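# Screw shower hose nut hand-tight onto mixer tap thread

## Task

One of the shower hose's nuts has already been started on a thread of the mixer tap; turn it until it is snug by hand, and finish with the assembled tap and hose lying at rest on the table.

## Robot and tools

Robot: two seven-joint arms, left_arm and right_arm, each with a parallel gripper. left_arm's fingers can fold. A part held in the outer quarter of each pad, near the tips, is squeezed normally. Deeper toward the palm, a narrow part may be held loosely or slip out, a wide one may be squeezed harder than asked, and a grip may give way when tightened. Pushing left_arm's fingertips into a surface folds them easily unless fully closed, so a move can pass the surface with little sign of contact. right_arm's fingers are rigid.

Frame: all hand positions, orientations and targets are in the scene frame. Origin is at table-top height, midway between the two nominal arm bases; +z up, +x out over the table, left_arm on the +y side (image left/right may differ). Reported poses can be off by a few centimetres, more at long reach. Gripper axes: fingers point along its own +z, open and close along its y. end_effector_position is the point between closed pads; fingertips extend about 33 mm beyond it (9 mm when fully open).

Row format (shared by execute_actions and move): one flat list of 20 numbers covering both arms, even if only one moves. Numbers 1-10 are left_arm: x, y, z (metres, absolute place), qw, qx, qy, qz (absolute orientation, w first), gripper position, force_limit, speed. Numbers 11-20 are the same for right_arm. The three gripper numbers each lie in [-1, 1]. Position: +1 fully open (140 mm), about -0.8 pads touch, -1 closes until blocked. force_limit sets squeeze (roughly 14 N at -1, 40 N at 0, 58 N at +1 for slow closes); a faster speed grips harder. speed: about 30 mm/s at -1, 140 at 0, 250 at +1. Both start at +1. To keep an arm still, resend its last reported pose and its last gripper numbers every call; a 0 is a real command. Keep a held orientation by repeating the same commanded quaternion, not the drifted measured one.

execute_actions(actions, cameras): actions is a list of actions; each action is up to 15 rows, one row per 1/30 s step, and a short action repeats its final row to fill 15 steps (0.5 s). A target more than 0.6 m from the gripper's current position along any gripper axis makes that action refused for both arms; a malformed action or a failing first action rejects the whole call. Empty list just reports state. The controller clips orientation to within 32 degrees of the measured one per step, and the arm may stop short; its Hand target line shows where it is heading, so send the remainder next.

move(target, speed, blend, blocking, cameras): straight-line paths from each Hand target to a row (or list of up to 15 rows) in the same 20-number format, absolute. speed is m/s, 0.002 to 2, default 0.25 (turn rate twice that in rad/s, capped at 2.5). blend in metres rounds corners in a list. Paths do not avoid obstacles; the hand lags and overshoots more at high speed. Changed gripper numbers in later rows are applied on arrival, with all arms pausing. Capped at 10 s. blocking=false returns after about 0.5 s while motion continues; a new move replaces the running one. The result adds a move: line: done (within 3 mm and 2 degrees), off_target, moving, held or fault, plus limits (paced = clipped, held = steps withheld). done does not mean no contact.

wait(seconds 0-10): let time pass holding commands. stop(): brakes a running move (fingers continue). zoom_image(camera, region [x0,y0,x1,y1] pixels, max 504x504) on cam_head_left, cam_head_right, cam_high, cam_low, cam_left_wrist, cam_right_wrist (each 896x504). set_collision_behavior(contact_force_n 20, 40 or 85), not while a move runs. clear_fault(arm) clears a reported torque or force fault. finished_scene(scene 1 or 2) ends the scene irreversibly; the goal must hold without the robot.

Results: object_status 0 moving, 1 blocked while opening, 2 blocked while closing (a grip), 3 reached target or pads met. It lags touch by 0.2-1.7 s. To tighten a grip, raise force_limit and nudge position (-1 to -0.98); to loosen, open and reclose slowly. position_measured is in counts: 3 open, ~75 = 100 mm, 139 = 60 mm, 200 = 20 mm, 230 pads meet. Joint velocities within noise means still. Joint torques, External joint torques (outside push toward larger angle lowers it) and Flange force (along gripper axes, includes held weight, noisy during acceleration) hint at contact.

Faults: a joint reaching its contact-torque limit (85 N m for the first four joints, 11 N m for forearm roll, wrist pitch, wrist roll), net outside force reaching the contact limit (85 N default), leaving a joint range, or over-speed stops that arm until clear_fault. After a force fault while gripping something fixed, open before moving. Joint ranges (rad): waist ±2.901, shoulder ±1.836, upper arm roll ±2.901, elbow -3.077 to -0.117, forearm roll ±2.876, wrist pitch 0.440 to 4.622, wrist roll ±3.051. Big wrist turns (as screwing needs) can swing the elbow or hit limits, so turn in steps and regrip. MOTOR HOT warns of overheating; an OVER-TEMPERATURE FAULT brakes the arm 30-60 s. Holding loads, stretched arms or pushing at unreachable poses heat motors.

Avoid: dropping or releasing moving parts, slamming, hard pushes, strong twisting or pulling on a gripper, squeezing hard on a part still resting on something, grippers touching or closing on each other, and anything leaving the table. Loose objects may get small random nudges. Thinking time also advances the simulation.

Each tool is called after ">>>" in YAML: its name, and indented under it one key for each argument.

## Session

>>> execute_actions:
  actions: []

>>> zoom_image:
  camera: "cam_head_left"
  region: [290, 270, 530, 420]

Scene clock: 0.00 s.
left_arm: end_effector_position=(+0.3104, +0.3394, +0.2976) position_measured=3 object_status=3 end_effector_quat_wxyz=(-0.083, +0.182, +0.863, +0.463) | right_arm: end_effector_position=(+0.1460, -0.2832, +0.3676) position_measured=3 object_status=3 end_effector_quat_wxyz=(+0.579, +0.676, +0.433, -0.142)
Joint positions: left_arm=[-0.817 -0.167 -0.057 -2.346 0.598 1.386 0.986] | right_arm=[1.587 -0.253 0.064 -2.421 -0.334 0.934 -1.113]
Joint velocities: within noise
Joint torques (N m): no reading
External joint torques (N m): no reading
Flange force (N): no reading
Hand target: left_arm +0.3104, +0.3394, +0.2976; -0.083, +0.182, +0.863, +0.463 | right_arm +0.1460, -0.2832, +0.3676; +0.579, +0.676, +0.433, -0.142
Tool commands: left_gripper/position=+1.0 left_gripper/force_limit=+1.0 left_gripper/speed=+1.0 right_gripper/position=+1.0 right_gripper/force_limit=+1.0 right_gripper/speed=+1.0

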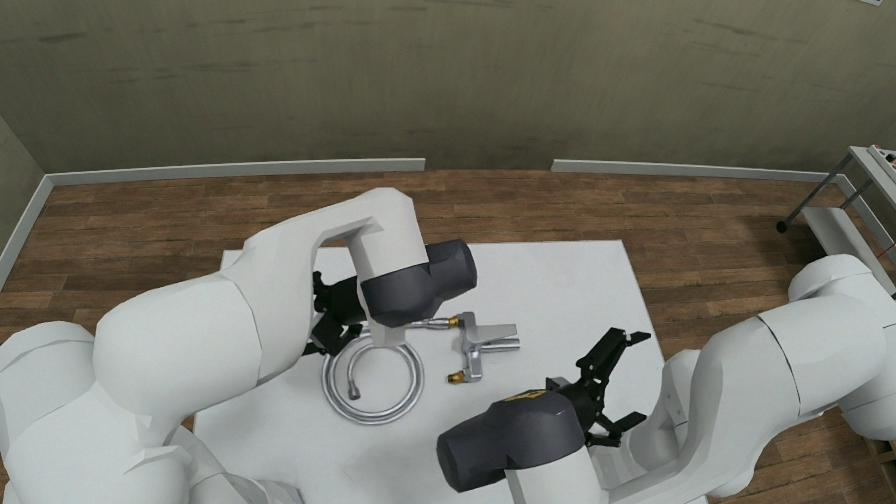

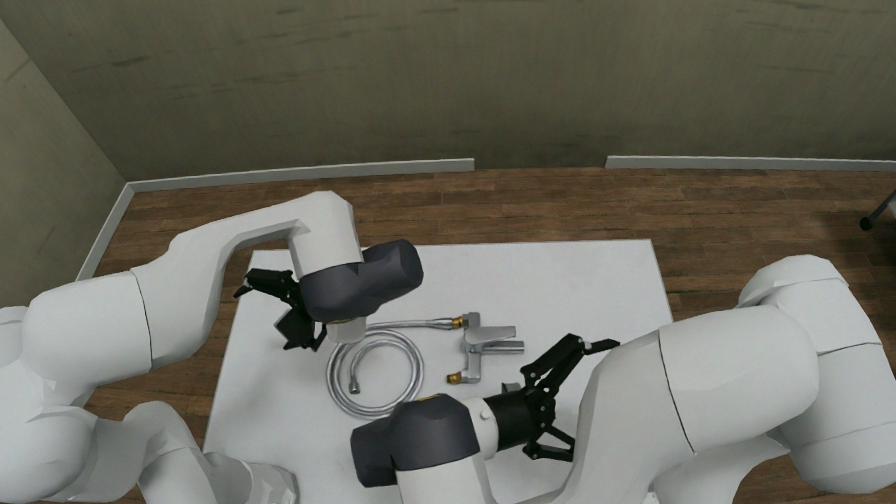

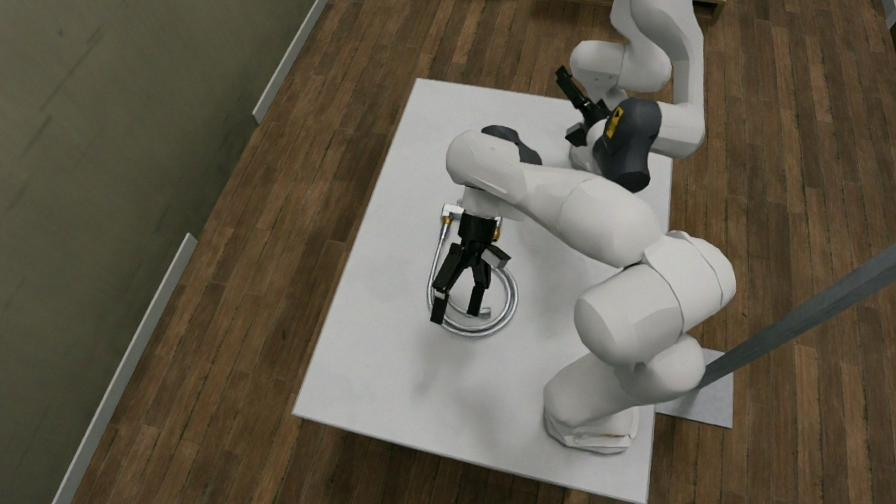

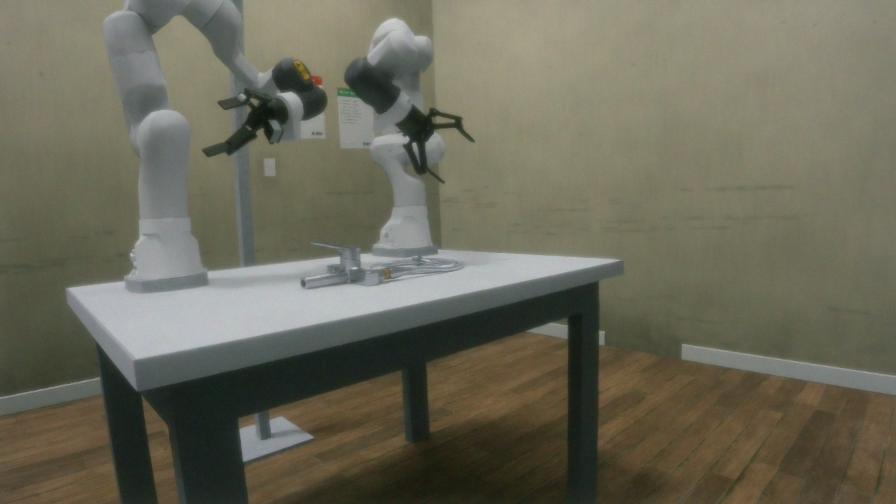

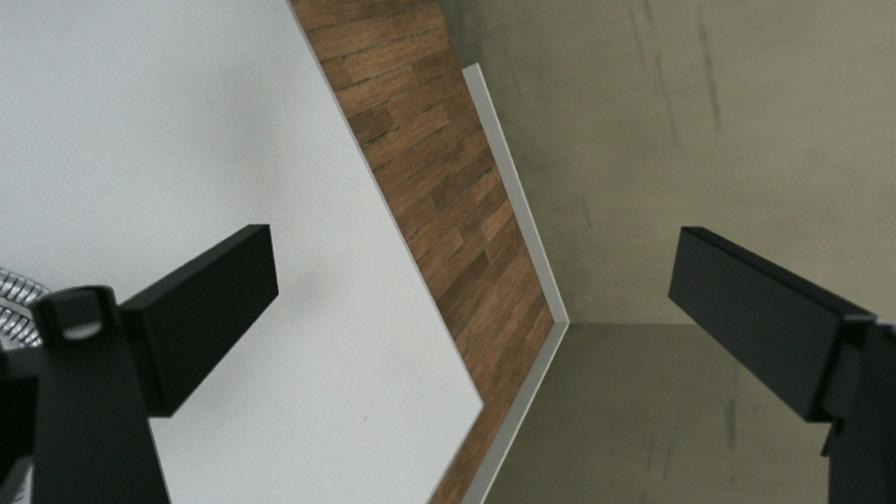

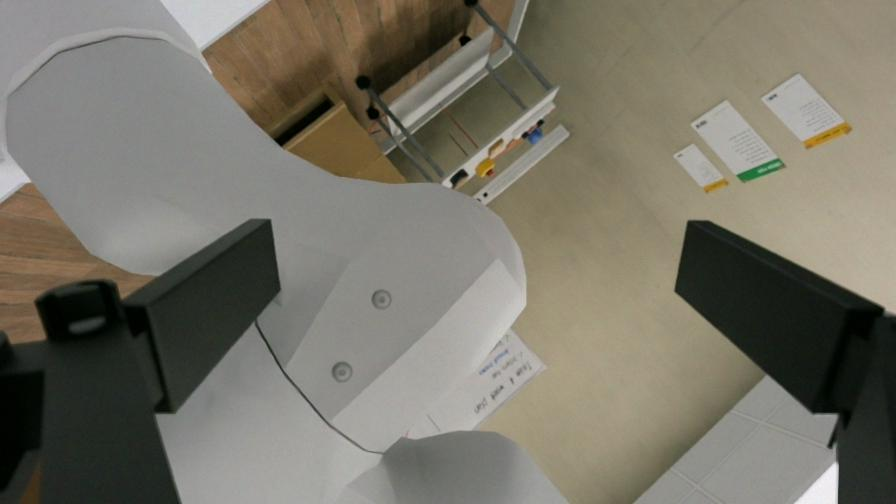

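Scaled by 2.100 from the camera's 896x504 image, which has a finer 1280x720 frame.

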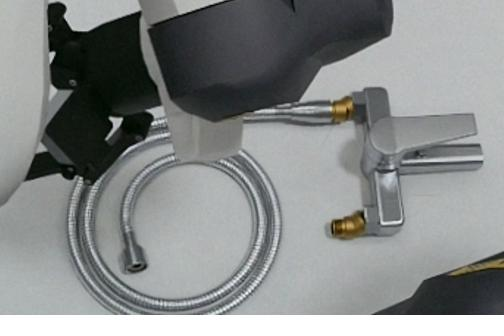

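>>> move:
  target:
    - [0.3,0.45,0.35,-0.083,0.182,0.863,0.463,1,1,1,0.32,-0.32,0.42,0.45,0.85,0.05,-0.2,0.3,1,1]
    - [0.25,0.5,0.4,-0.083,0.182,0.863,0.463,1,1,1,0.42,-0.12,0.35,0,0.7254,-0.6884,0,0.3,1,1]
  speed: 0.4
  blend: [0.05,0]

Scene clock: 4.53 s.
left_arm: end_effector_position=(+0.3047, +0.3971, +0.3247) position_measured=3 object_status=3 end_effector_quat_wxyz=(-0.082, +0.180, +0.865, +0.462) | right_arm: end_effector_position=(+0.2044, -0.2960, +0.3843) position_measured=91 object_status=3 end_effector_quat_wxyz=(+0.542, +0.758, +0.316, -0.177)
Joint positions: left_arm=[-0.791 -0.346 -0.006 -2.459 0.66 1.372 1.07] | right_arm=[1.417 -0.258 -0.079 -2.338 -0.416 0.924 -1.074]
Joint velocities: left_arm=[0.001 0.001 0 0 0 0 0.007] | right_arm=[within noise]
Joint torques (N m): left_arm=[0.4 -17.47 -0.45 21.55 2.24 -0.52 0.25] | right_arm=[0.08 -17.83 1.1 19.51 -0.24 -1.15 -0.11]
External joint torques (N m): left_arm=[0.4 0.27 0.35 -0.49 0.18 -0.28 0.16] | right_arm=[0.08 1.27 0.44 -0.96 0.31 0.19 -0.17]
Flange force (N): left_arm=[-0.1 0.6 1.2] | right_arm=[1.9 -2.8 -0.1]
Hand target: left_arm +0.3048, +0.3986, +0.3256; -0.083, +0.182, +0.863, +0.463 | right_arm +0.2030, -0.2960, +0.3836; +0.542, +0.757, +0.317, -0.179
Off the commanded pose: left_arm 0.139 m, 0 deg | right_arm 0.280 m, 141 deg.
move: held (right_arm; a check stopped the path), off_target (left_arm; braked when a check withheld steps of right_arm); path passed 0 of 2 targets; limits=held
pose unreachable (right arm): on one or more control steps of this call, first in action 0 (counted from 0), this arm could not follow its commanded pose, so it was not sent that pose on those steps. It may still have moved: this result reports where it is.
cause: moving toward the commanded pose would bring a part of the arm too close to another arm (a part of this arm just beyond joint 6 (wrist pitch) and a part of the left arm just beyond its joint 6 (wrist pitch)).

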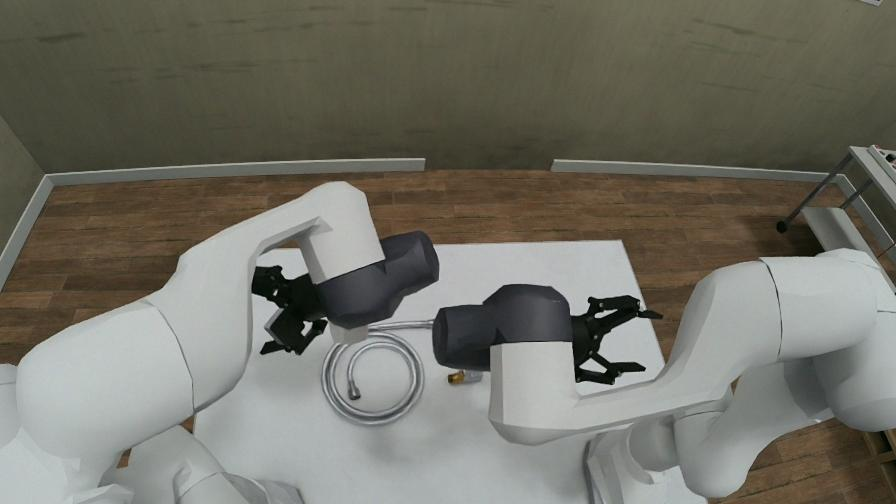

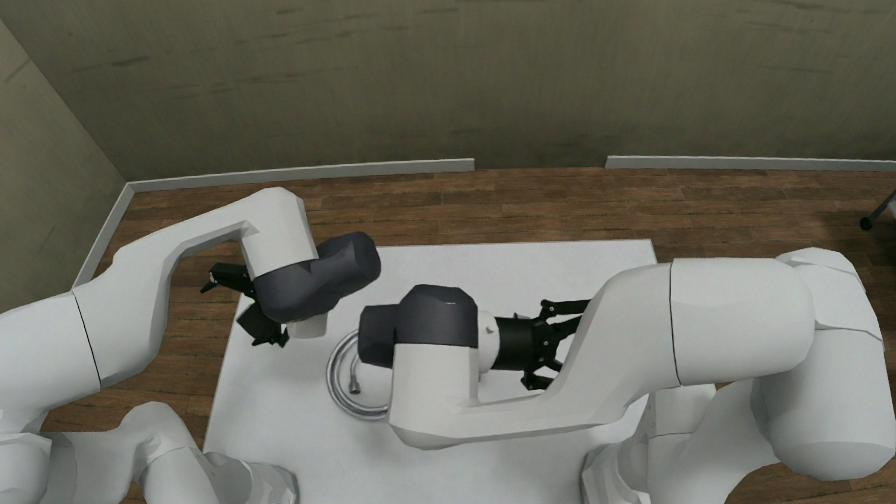

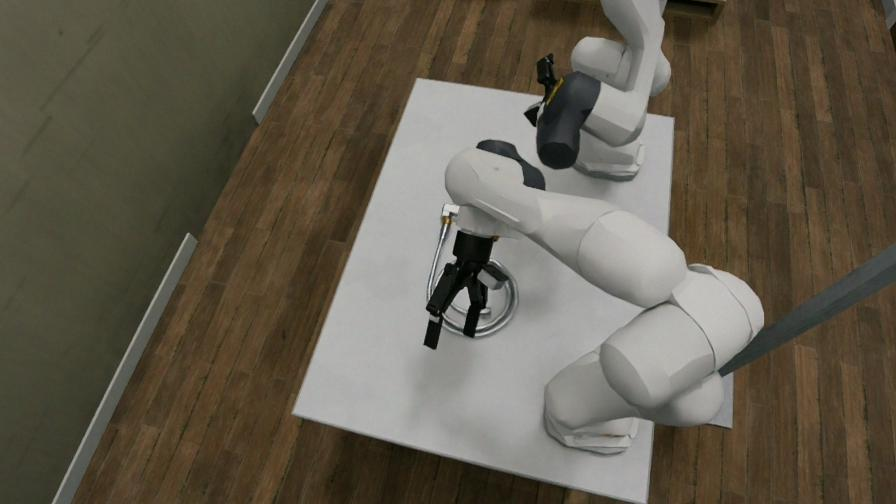

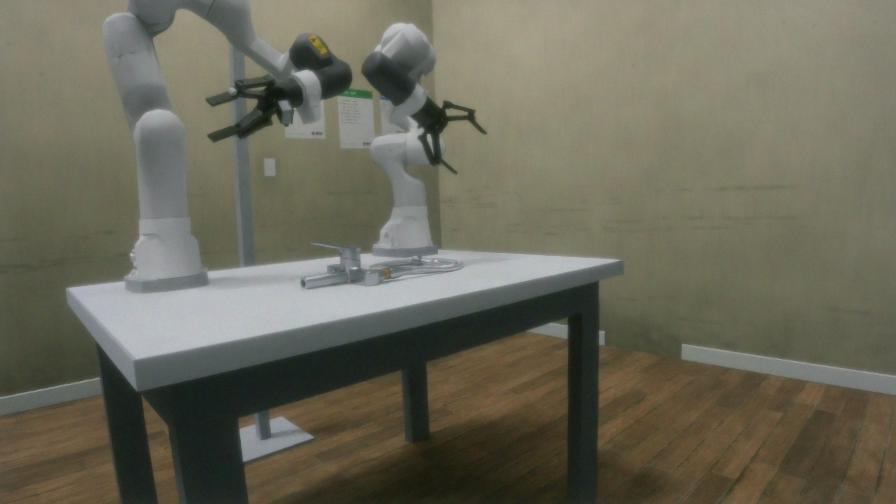

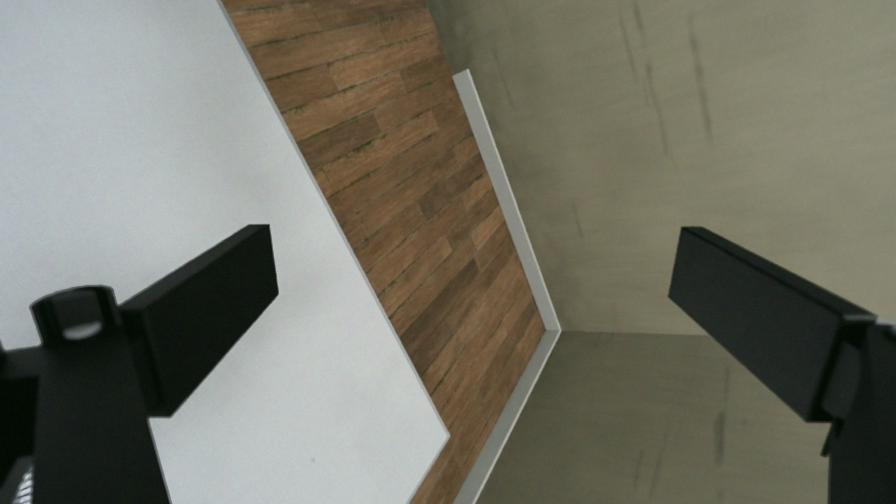

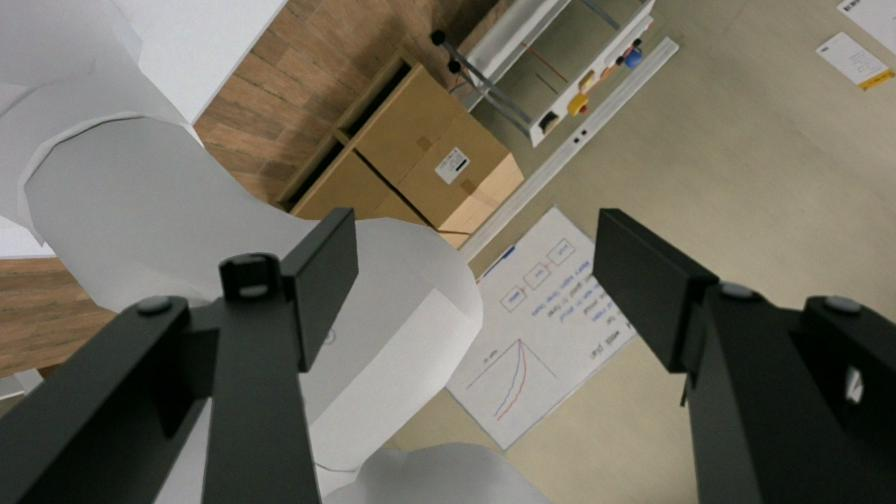

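>>> move:
  target: [0.25,0.6,0.42,-0.083,0.182,0.863,0.463,1,1,1,0.2044,-0.296,0.3843,0.542,0.758,0.316,-0.177,0.3,1,1]
  speed: 0.5
  cameras: []

>>> move:
  target:
    - [0.25,0.6,0.42,-0.083,0.182,0.863,0.463,1,1,1,0.32,-0.32,0.42,0.45,0.85,0.05,-0.2,0.3,1,1]
    - [0.25,0.6,0.42,-0.083,0.182,0.863,0.463,1,1,1,0.43,-0.06,0.3,0,0.7254,-0.6884,0,0.3,1,1]
  speed: 0.4
  blend: [0.05,0]

Scene clock: 7.27 s.
left_arm: end_effector_position=(+0.2503, +0.5990, +0.4196) position_measured=3 object_status=3 end_effector_quat_wxyz=(-0.081, +0.180, +0.865, +0.462) | right_arm: end_effector_position=(+0.2044, -0.2960, +0.3843) position_measured=91 object_status=3 end_effector_quat_wxyz=(+0.542, +0.758, +0.316, -0.177)
Joint positions: left_arm=[-0.707 -1.023 0.194 -2.707 1.014 1.174 1.495] | right_arm=[1.417 -0.258 -0.08 -2.338 -0.416 0.924 -1.074]
Joint velocities: left_arm=[0 0.001 0.002 -0.001 0 0.001 0.005] | right_arm=[within noise]
Joint torques (N m): left_arm=[0.12 2.33 -5.99 22.32 3.1 0.13 0.34] | right_arm=[-0.31 -17.91 0.95 19.89 -0.57 -1.16 -0.07]
External joint torques (N m): left_arm=[0.08 -0.6 0.31 -0.37 0.17 -0.31 0.25] | right_arm=[-0.3 1.23 0.3 -0.57 -0.03 0.18 -0.13]
Flange force (N): left_arm=[3.1 0.2 2.7] | right_arm=[2.6 -1.5 -0.9]
Hand target: left_arm +0.2500, +0.6000, +0.4200; -0.083, +0.182, +0.863, +0.463 | right_arm +0.2044, -0.2960, +0.3843; +0.542, +0.758, +0.316, -0.177
Off the commanded pose: left_arm 0.001 m, 0 deg | right_arm 0.000 m, 0 deg.
move: done
No camera images: "cameras" was empty.

Scene clock: 12.10 s.
left_arm: end_effector_position=(+0.2503, +0.5990, +0.4195) position_measured=3 object_status=3 end_effector_quat_wxyz=(-0.082, +0.181, +0.864, +0.462) | right_arm: end_effector_position=(+0.4289, -0.0593, +0.2996) position_measured=91 object_status=3 end_effector_quat_wxyz=(+0.001, +0.727, -0.686, -0.002)
Joint positions: left_arm=[-0.707 -1.023 0.194 -2.708 1.014 1.174 1.498] | right_arm=[1.029 -0.171 -0.264 -2.122 -0.044 1.954 0.694]
Joint velocities: left_arm=[within noise] | right_arm=[-0.001 -0.002 0.001 0 0 0 0.006]
Joint torques (N m): left_arm=[0.52 2.45 -6.47 22.46 2.98 0.3 0.27] | right_arm=[-0.75 -24.89 2.05 23.58 0.33 2.78 0.02]
External joint torques (N m): left_arm=[0.48 -0.43 -0.12 -0.32 0.04 -0.14 0.19] | right_arm=[-0.83 1.05 0.7 -1.28 -0.38 0.25 0.02]
Flange force (N): left_arm=[2.7 -0.3 1.6] | right_arm=[0.9 1.3 3.7]
Hand target: left_arm +0.2500, +0.6000, +0.4200; -0.083, +0.182, +0.863, +0.463 | right_arm +0.4300, -0.0600, +0.3000; +0.000, +0.725, -0.688, +0.000
Off the commanded pose: left_arm 0.001 m, 0 deg | right_arm 0.001 m, 0 deg.
move: done

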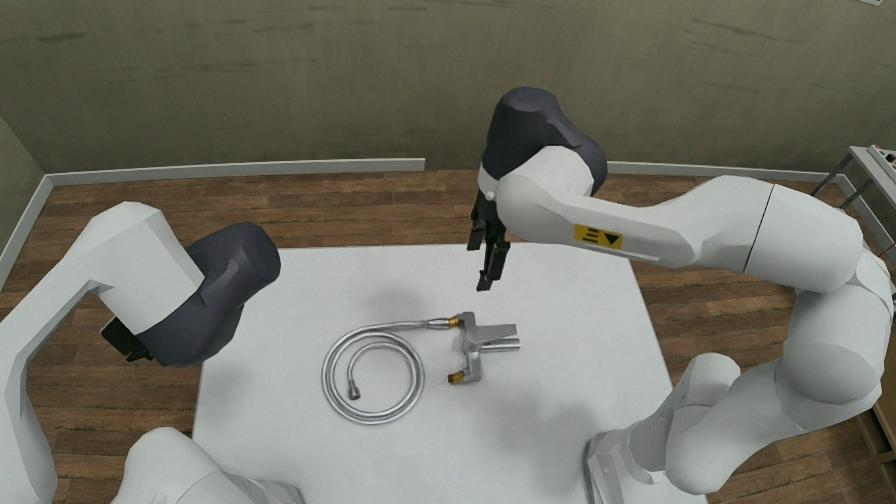

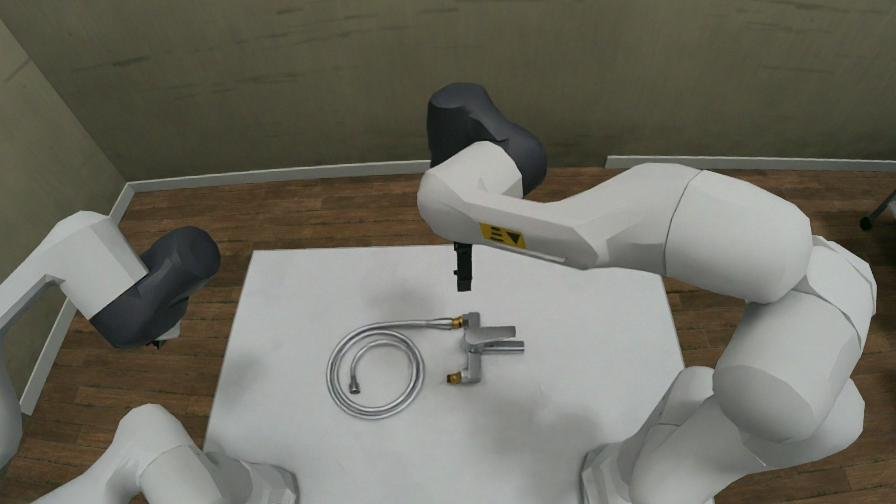

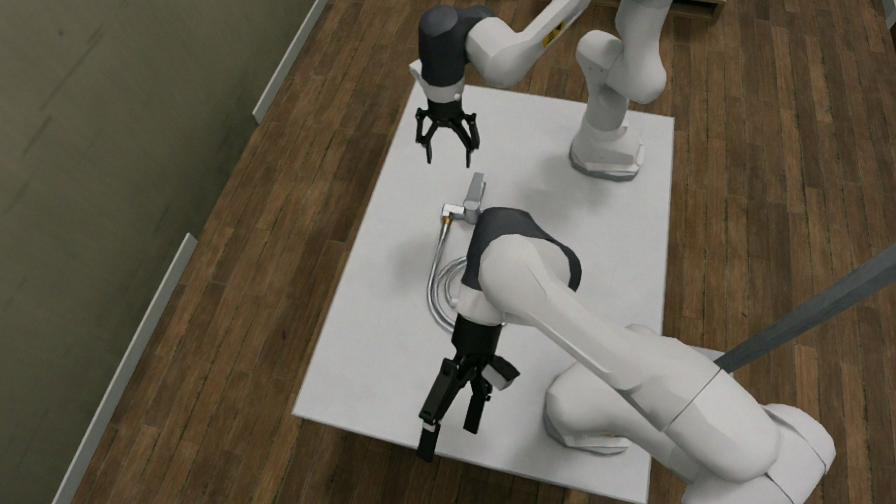

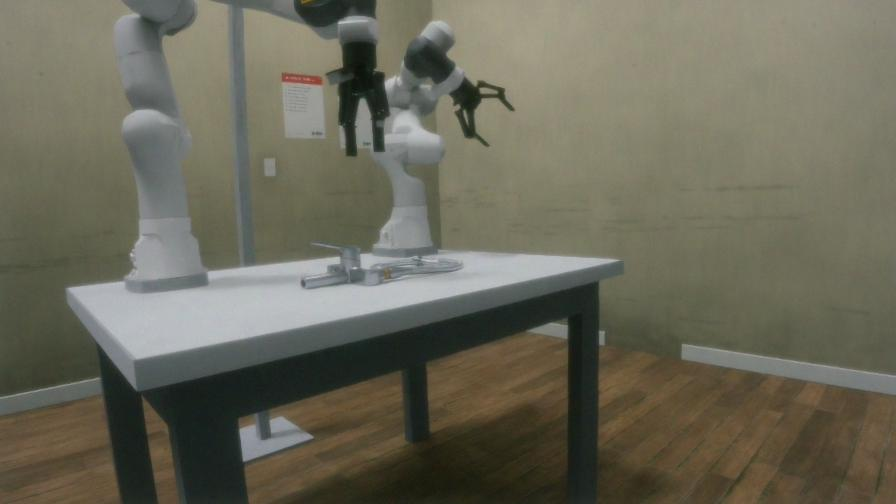

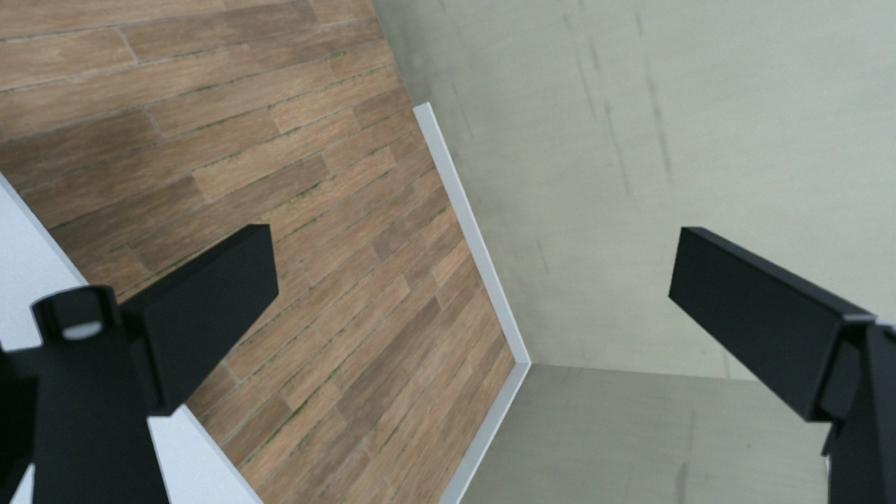

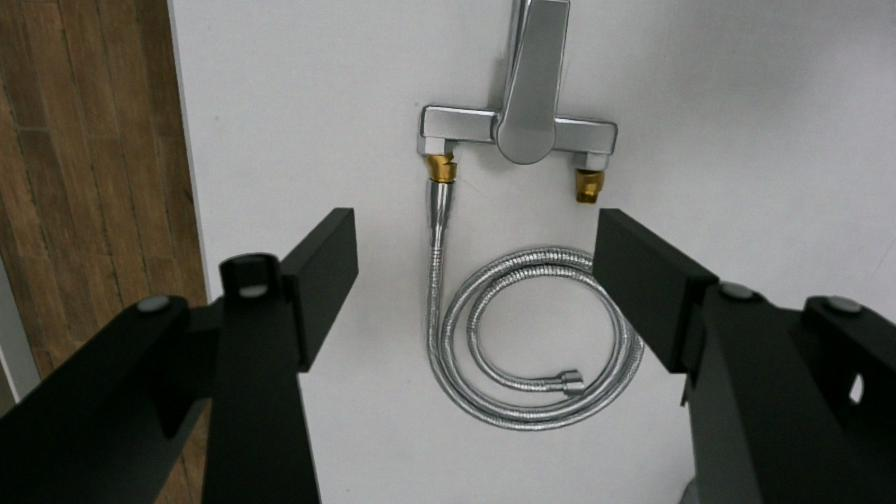

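>>> move:
  target:
    - [0.25,0.6,0.42,-0.083,0.182,0.863,0.463,1,1,1,0.446,-0.015,0.17,0,0.6978,-0.7163,0,-0.1,1,1]
    - [0.25,0.6,0.42,-0.083,0.182,0.863,0.463,1,1,1,0.446,-0.015,0.09,0,0.6978,-0.7163,0,-0.1,1,1]
  speed: 0.25
  blend: [0.03,0]
  cameras: ["cam_right_wrist"]

Scene clock: 14.90 s.
left_arm: end_effector_position=(+0.2503, +0.5990, +0.4195) position_measured=3 object_status=3 end_effector_quat_wxyz=(-0.082, +0.181, +0.864, +0.462) | right_arm: end_effector_position=(+0.4456, -0.0158, +0.0906) position_measured=141 object_status=3 end_effector_quat_wxyz=(+0.001, +0.697, -0.717, +0.001)
Joint positions: left_arm=[-0.707 -1.023 0.194 -2.708 1.014 1.174 1.498] | right_arm=[1.033 0.224 -0.241 -2.231 0.079 2.446 0.732]
Joint velocities: left_arm=[within noise] | right_arm=[0 0 0 0 0 0.004 -0.003]
Joint torques (N m): left_arm=[0.58 2.43 -6.43 22.5 2.97 0.3 0.26] | right_arm=[-0.76 -33.36 -0.61 20.88 0.84 2.8 -0.31]
External joint torques (N m): left_arm=[0.54 -0.45 -0.14 -0.22 0.04 -0.13 0.17] | right_arm=[-0.79 2.37 0.87 -0.07 0.35 0.28 -0.31]
Flange force (N): left_arm=[2.7 -0.1 1.5] | right_arm=[-3.6 -5.2 6.2]
Hand target: left_arm +0.2500, +0.6000, +0.4200; -0.083, +0.182, +0.863, +0.463 | right_arm +0.4460, -0.0150, +0.0900; +0.000, +0.698, -0.716, +0.000
Off the commanded pose: left_arm 0.001 m, 0 deg | right_arm 0.001 m, 0 deg.
move: done
Images, in order (width x height): cam_right_wrist 896x504.

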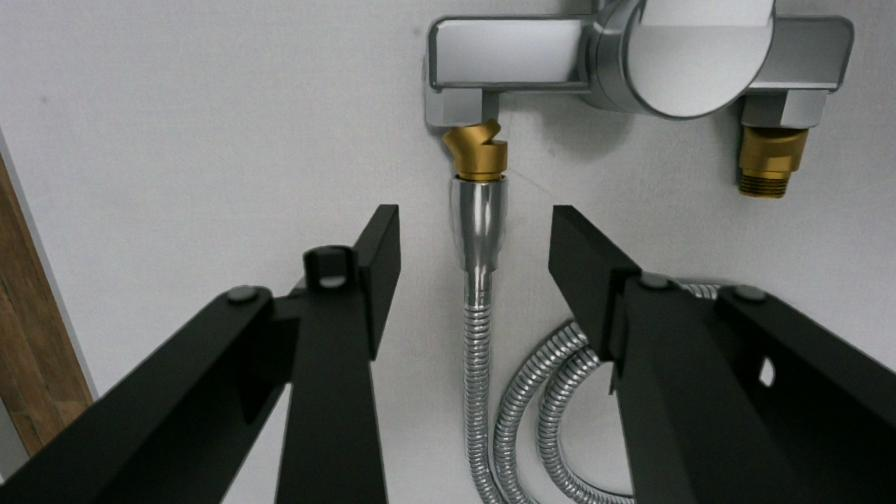

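>>> move:
  target:
    - [0.25,0.6,0.42,-0.083,0.182,0.863,0.463,1,1,1,0.4458,-0.020,0.06,0,0.6978,-0.7163,0,-0.3,0,-1]
    - [0.25,0.6,0.42,-0.083,0.182,0.863,0.463,1,1,1,0.4458,-0.020,0.039,0,0.6978,-0.7163,0,-1,0,-1]
    - [0.25,0.6,0.42,-0.083,0.182,0.863,0.463,1,1,1,0.4358,-0.0197,0.0375,-0.151,0.6813,-0.6993,0.155,-1,0,-1]
    - [0.25,0.6,0.42,-0.083,0.182,0.863,0.463,1,1,1,0.4279,-0.0195,0.032,-0.2949,0.6324,-0.6492,0.3027,-1,0,-1]
  speed: [0.15,0.08,0.25,0.25]
  blend: [0,0,0.005,0]

>>> zoom_image:
  camera: "cam_right_wrist"
  region: [380, 100, 580, 340]

Scene clock: 21.37 s.
left_arm: end_effector_position=(+0.2503, +0.5990, +0.4194) position_measured=3 object_status=3 end_effector_quat_wxyz=(-0.082, +0.181, +0.864, +0.462) | right_arm: end_effector_position=(+0.4336, -0.0165, +0.0405) position_measured=192 object_status=2 end_effector_quat_wxyz=(-0.300, +0.632, -0.647, +0.304)
Joint positions: left_arm=[-0.707 -1.023 0.194 -2.708 1.014 1.174 1.498] | right_arm=[2.435 1.032 -1.121 -2.634 -0.008 3.239 1.605]
Joint velocities: within noise
Joint torques (N m): left_arm=[0.58 2.43 -6.44 22.55 2.97 0.29 0.27] | right_arm=[-0.74 -22.29 -10.08 2.72 1.39 0.91 0.36]
External joint torques (N m): left_arm=[0.57 -0.47 -0.12 -0.2 0.03 -0.15 0.19] | right_arm=[-0.66 -0.13 10.52 -0.88 -0.66 -0.59 0.44]
Flange force (N): left_arm=[2.8 0.0 1.5] | right_arm=[-1.2 20.3 20.2]
Hand target: left_arm +0.2500, +0.6000, +0.4200; -0.083, +0.182, +0.863, +0.463 | right_arm +0.4278, -0.0196, +0.0322; -0.295, +0.632, -0.649, +0.303
Off the commanded pose: left_arm 0.001 m, 0 deg | right_arm 0.011 m, 1 deg.
move: off_target (right_arm)

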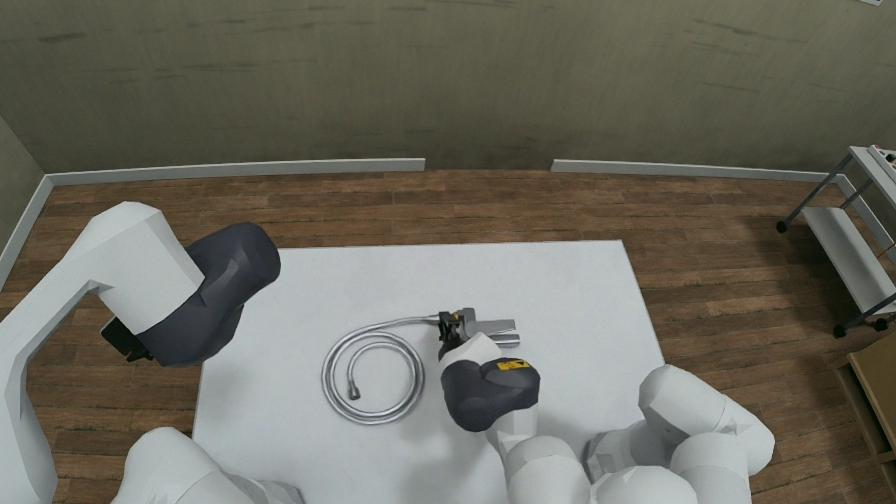

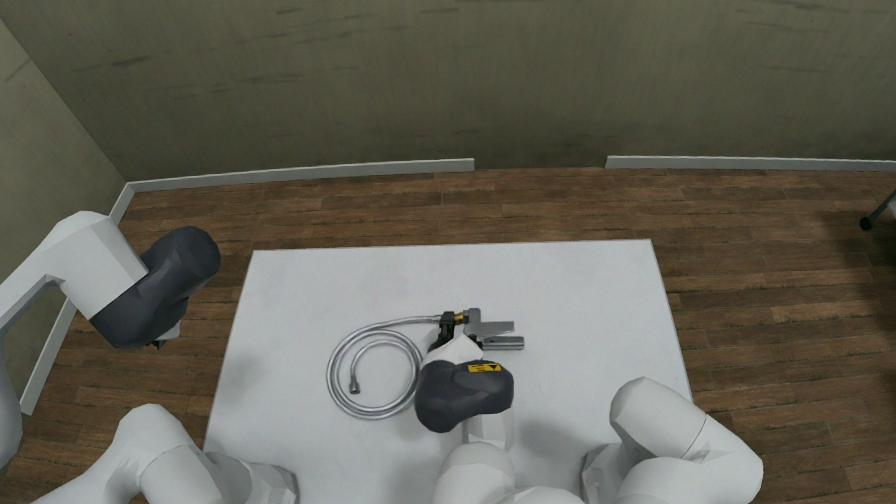

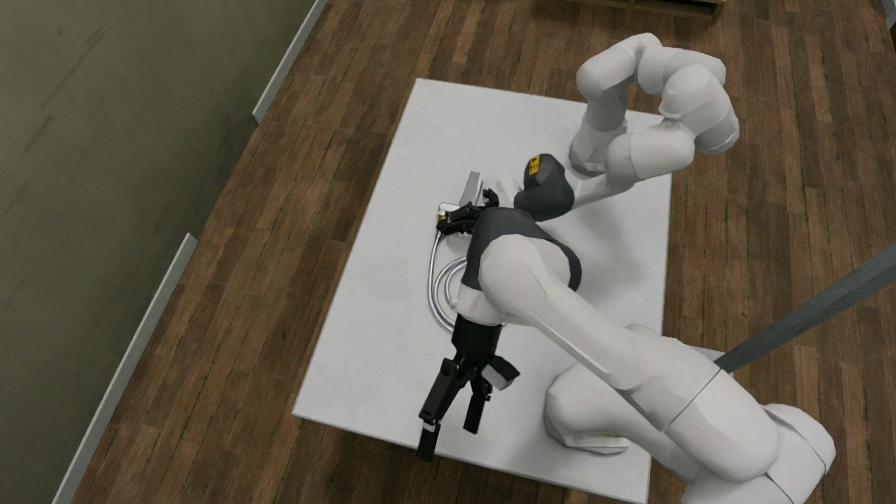

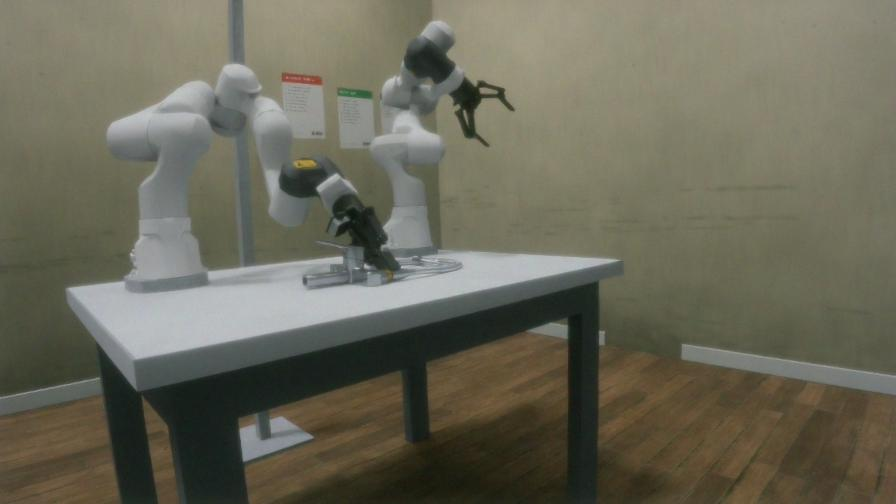

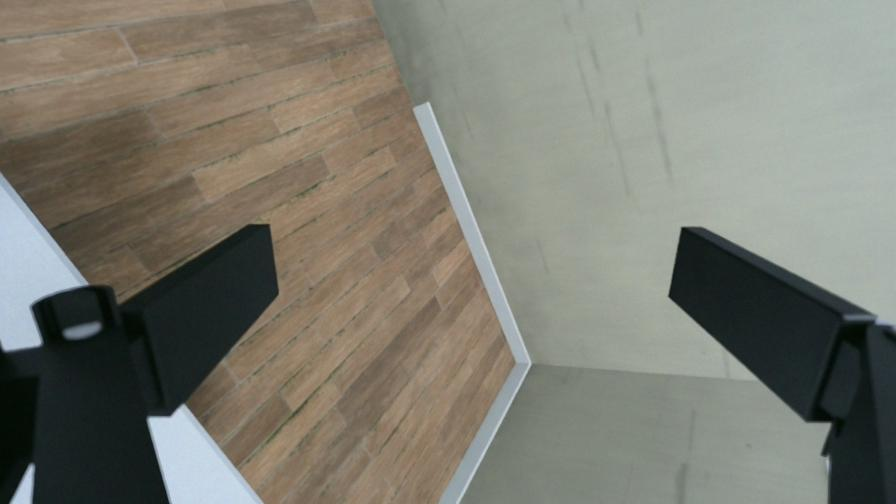

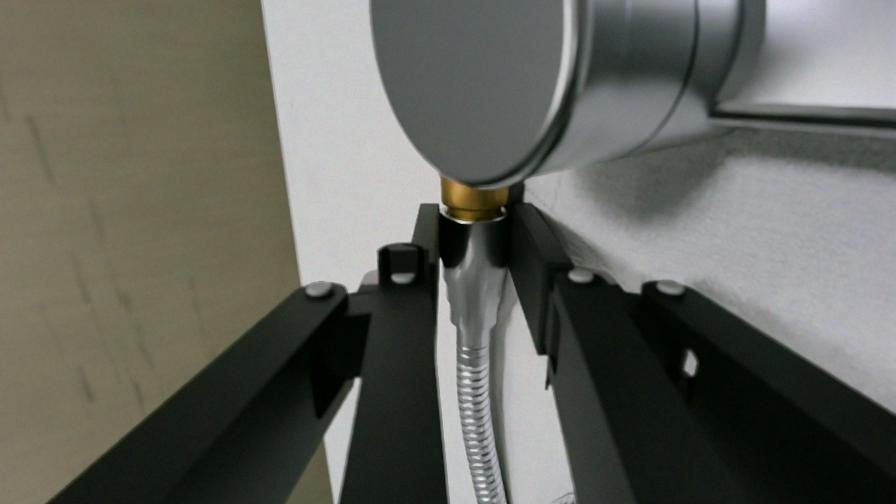

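Scaled by 2.100 from the camera's 896x504 image, which has a finer 1280x720 frame.

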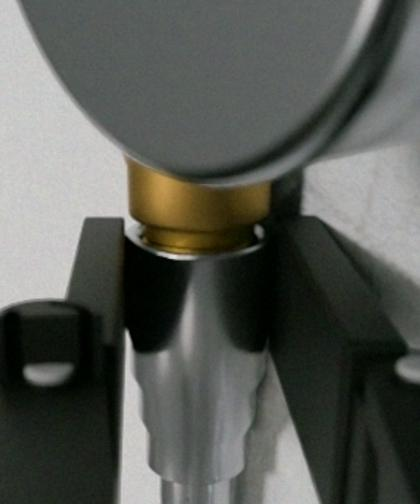

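>>> move:
  target:
    - [0.25,0.6,0.42,-0.083,0.182,0.863,0.463,1,1,1,0.4336,-0.0170,0.0405,-0.2949,0.6324,-0.6492,0.3027,-0.42,0,-1]
    - [0.25,0.6,0.42,-0.083,0.182,0.863,0.463,1,1,1,0.4325,-0.0195,0.050,-0.151,0.6813,-0.6993,0.155,-0.42,0,-1]
    - [0.25,0.6,0.42,-0.083,0.182,0.863,0.463,1,1,1,0.4458,-0.020,0.047,0,0.6978,-0.7163,0,-0.42,0,-1]
  speed: 0.25
  blend: [0,0.005,0]

Scene clock: 26.23 s.
left_arm: end_effector_position=(+0.2503, +0.5991, +0.4194) position_measured=3 object_status=3 end_effector_quat_wxyz=(-0.082, +0.182, +0.864, +0.462) | right_arm: end_effector_position=(+0.4463, -0.0193, +0.0479) position_measured=182 object_status=3 end_effector_quat_wxyz=(-0.002, +0.695, -0.719, +0.000)
Joint positions: left_arm=[-0.707 -1.023 0.194 -2.708 1.014 1.174 1.498] | right_arm=[0.982 0.304 -0.191 -2.252 0.102 2.552 0.713]
Joint velocities: left_arm=[within noise] | right_arm=[-0.002 0.001 0 0 -0.001 0 -0.004]
Joint torques (N m): left_arm=[0.6 2.53 -6.39 22.55 2.95 0.3 0.26] | right_arm=[-0.75 -34.99 -0.67 19.61 0.39 2.47 -0.22]
External joint torques (N m): left_arm=[0.59 -0.37 -0.09 -0.15 0.02 -0.14 0.18] | right_arm=[-0.87 2.18 0.78 0.01 -0.02 -0.07 -0.22]
Flange force (N): left_arm=[2.3 0.1 1.3] | right_arm=[-3.0 -4.9 5.4]
Hand target: left_arm +0.2500, +0.6000, +0.4200; -0.083, +0.182, +0.863, +0.463 | right_arm +0.4458, -0.0200, +0.0470; +0.000, +0.698, -0.716, +0.000
Off the commanded pose: left_arm 0.001 m, 0 deg | right_arm 0.001 m, 0 deg.
move: done

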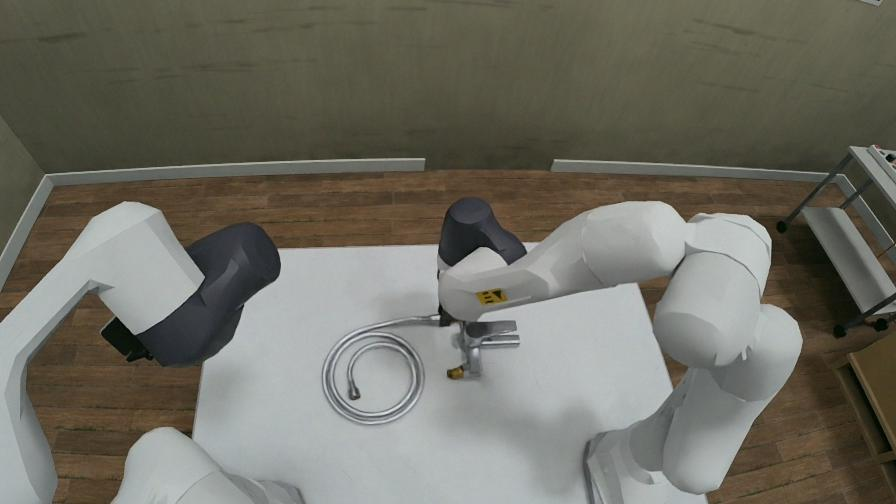

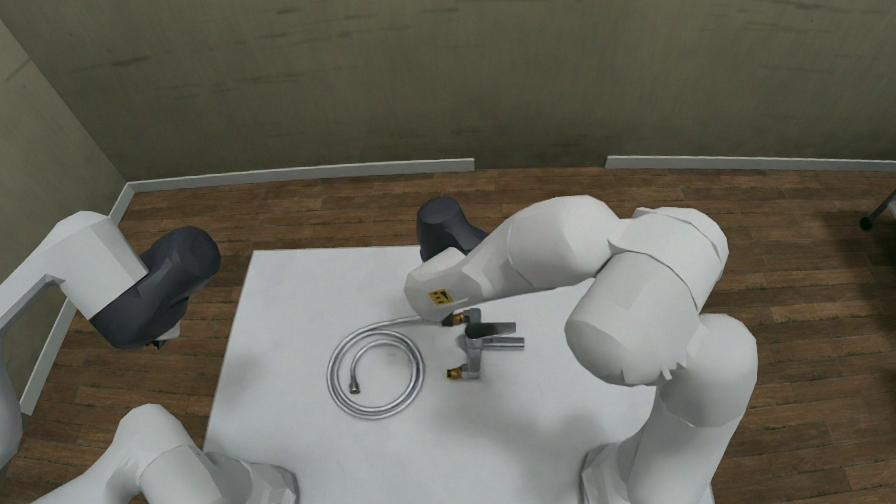

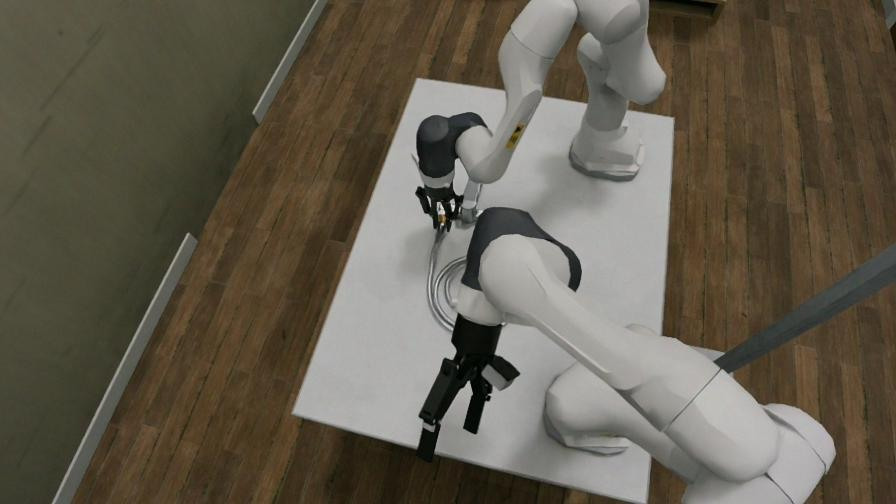

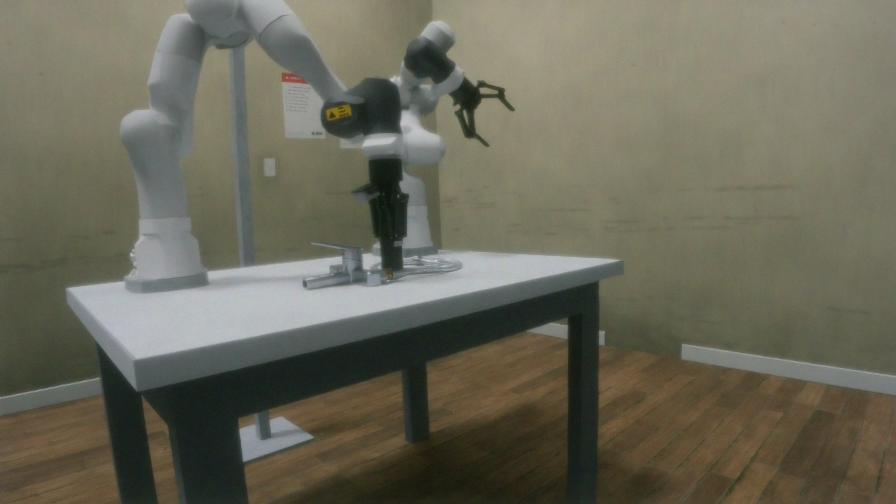

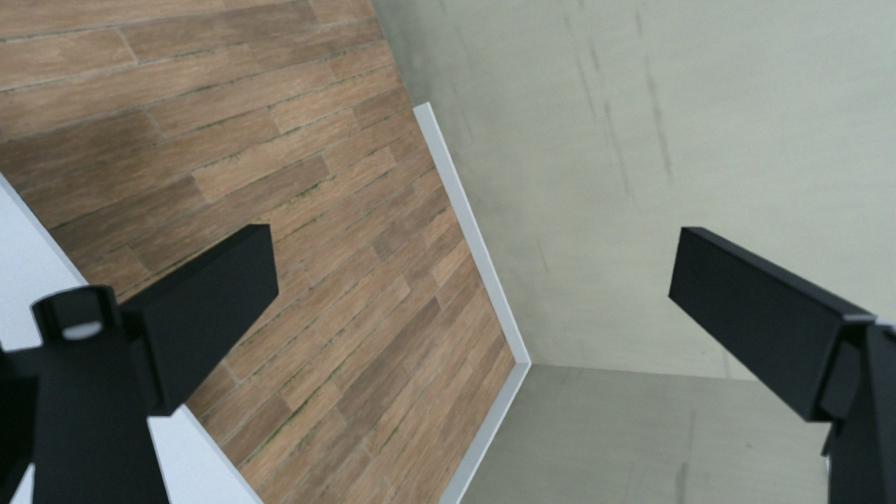

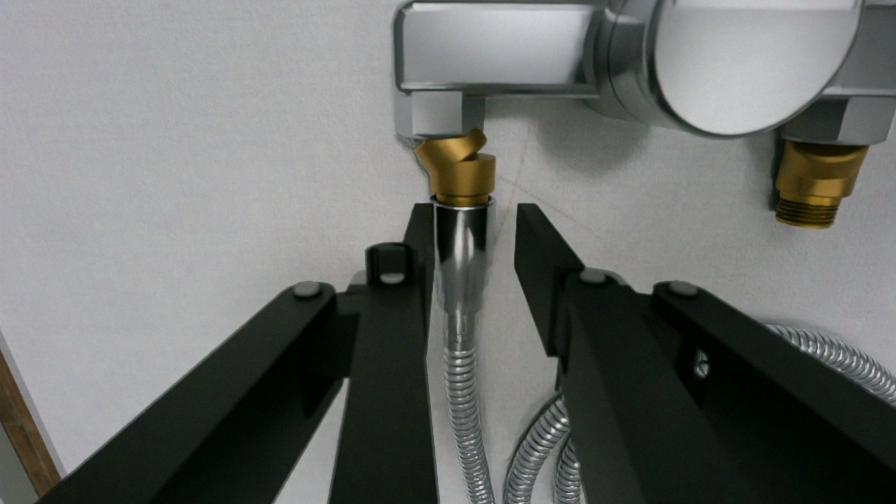

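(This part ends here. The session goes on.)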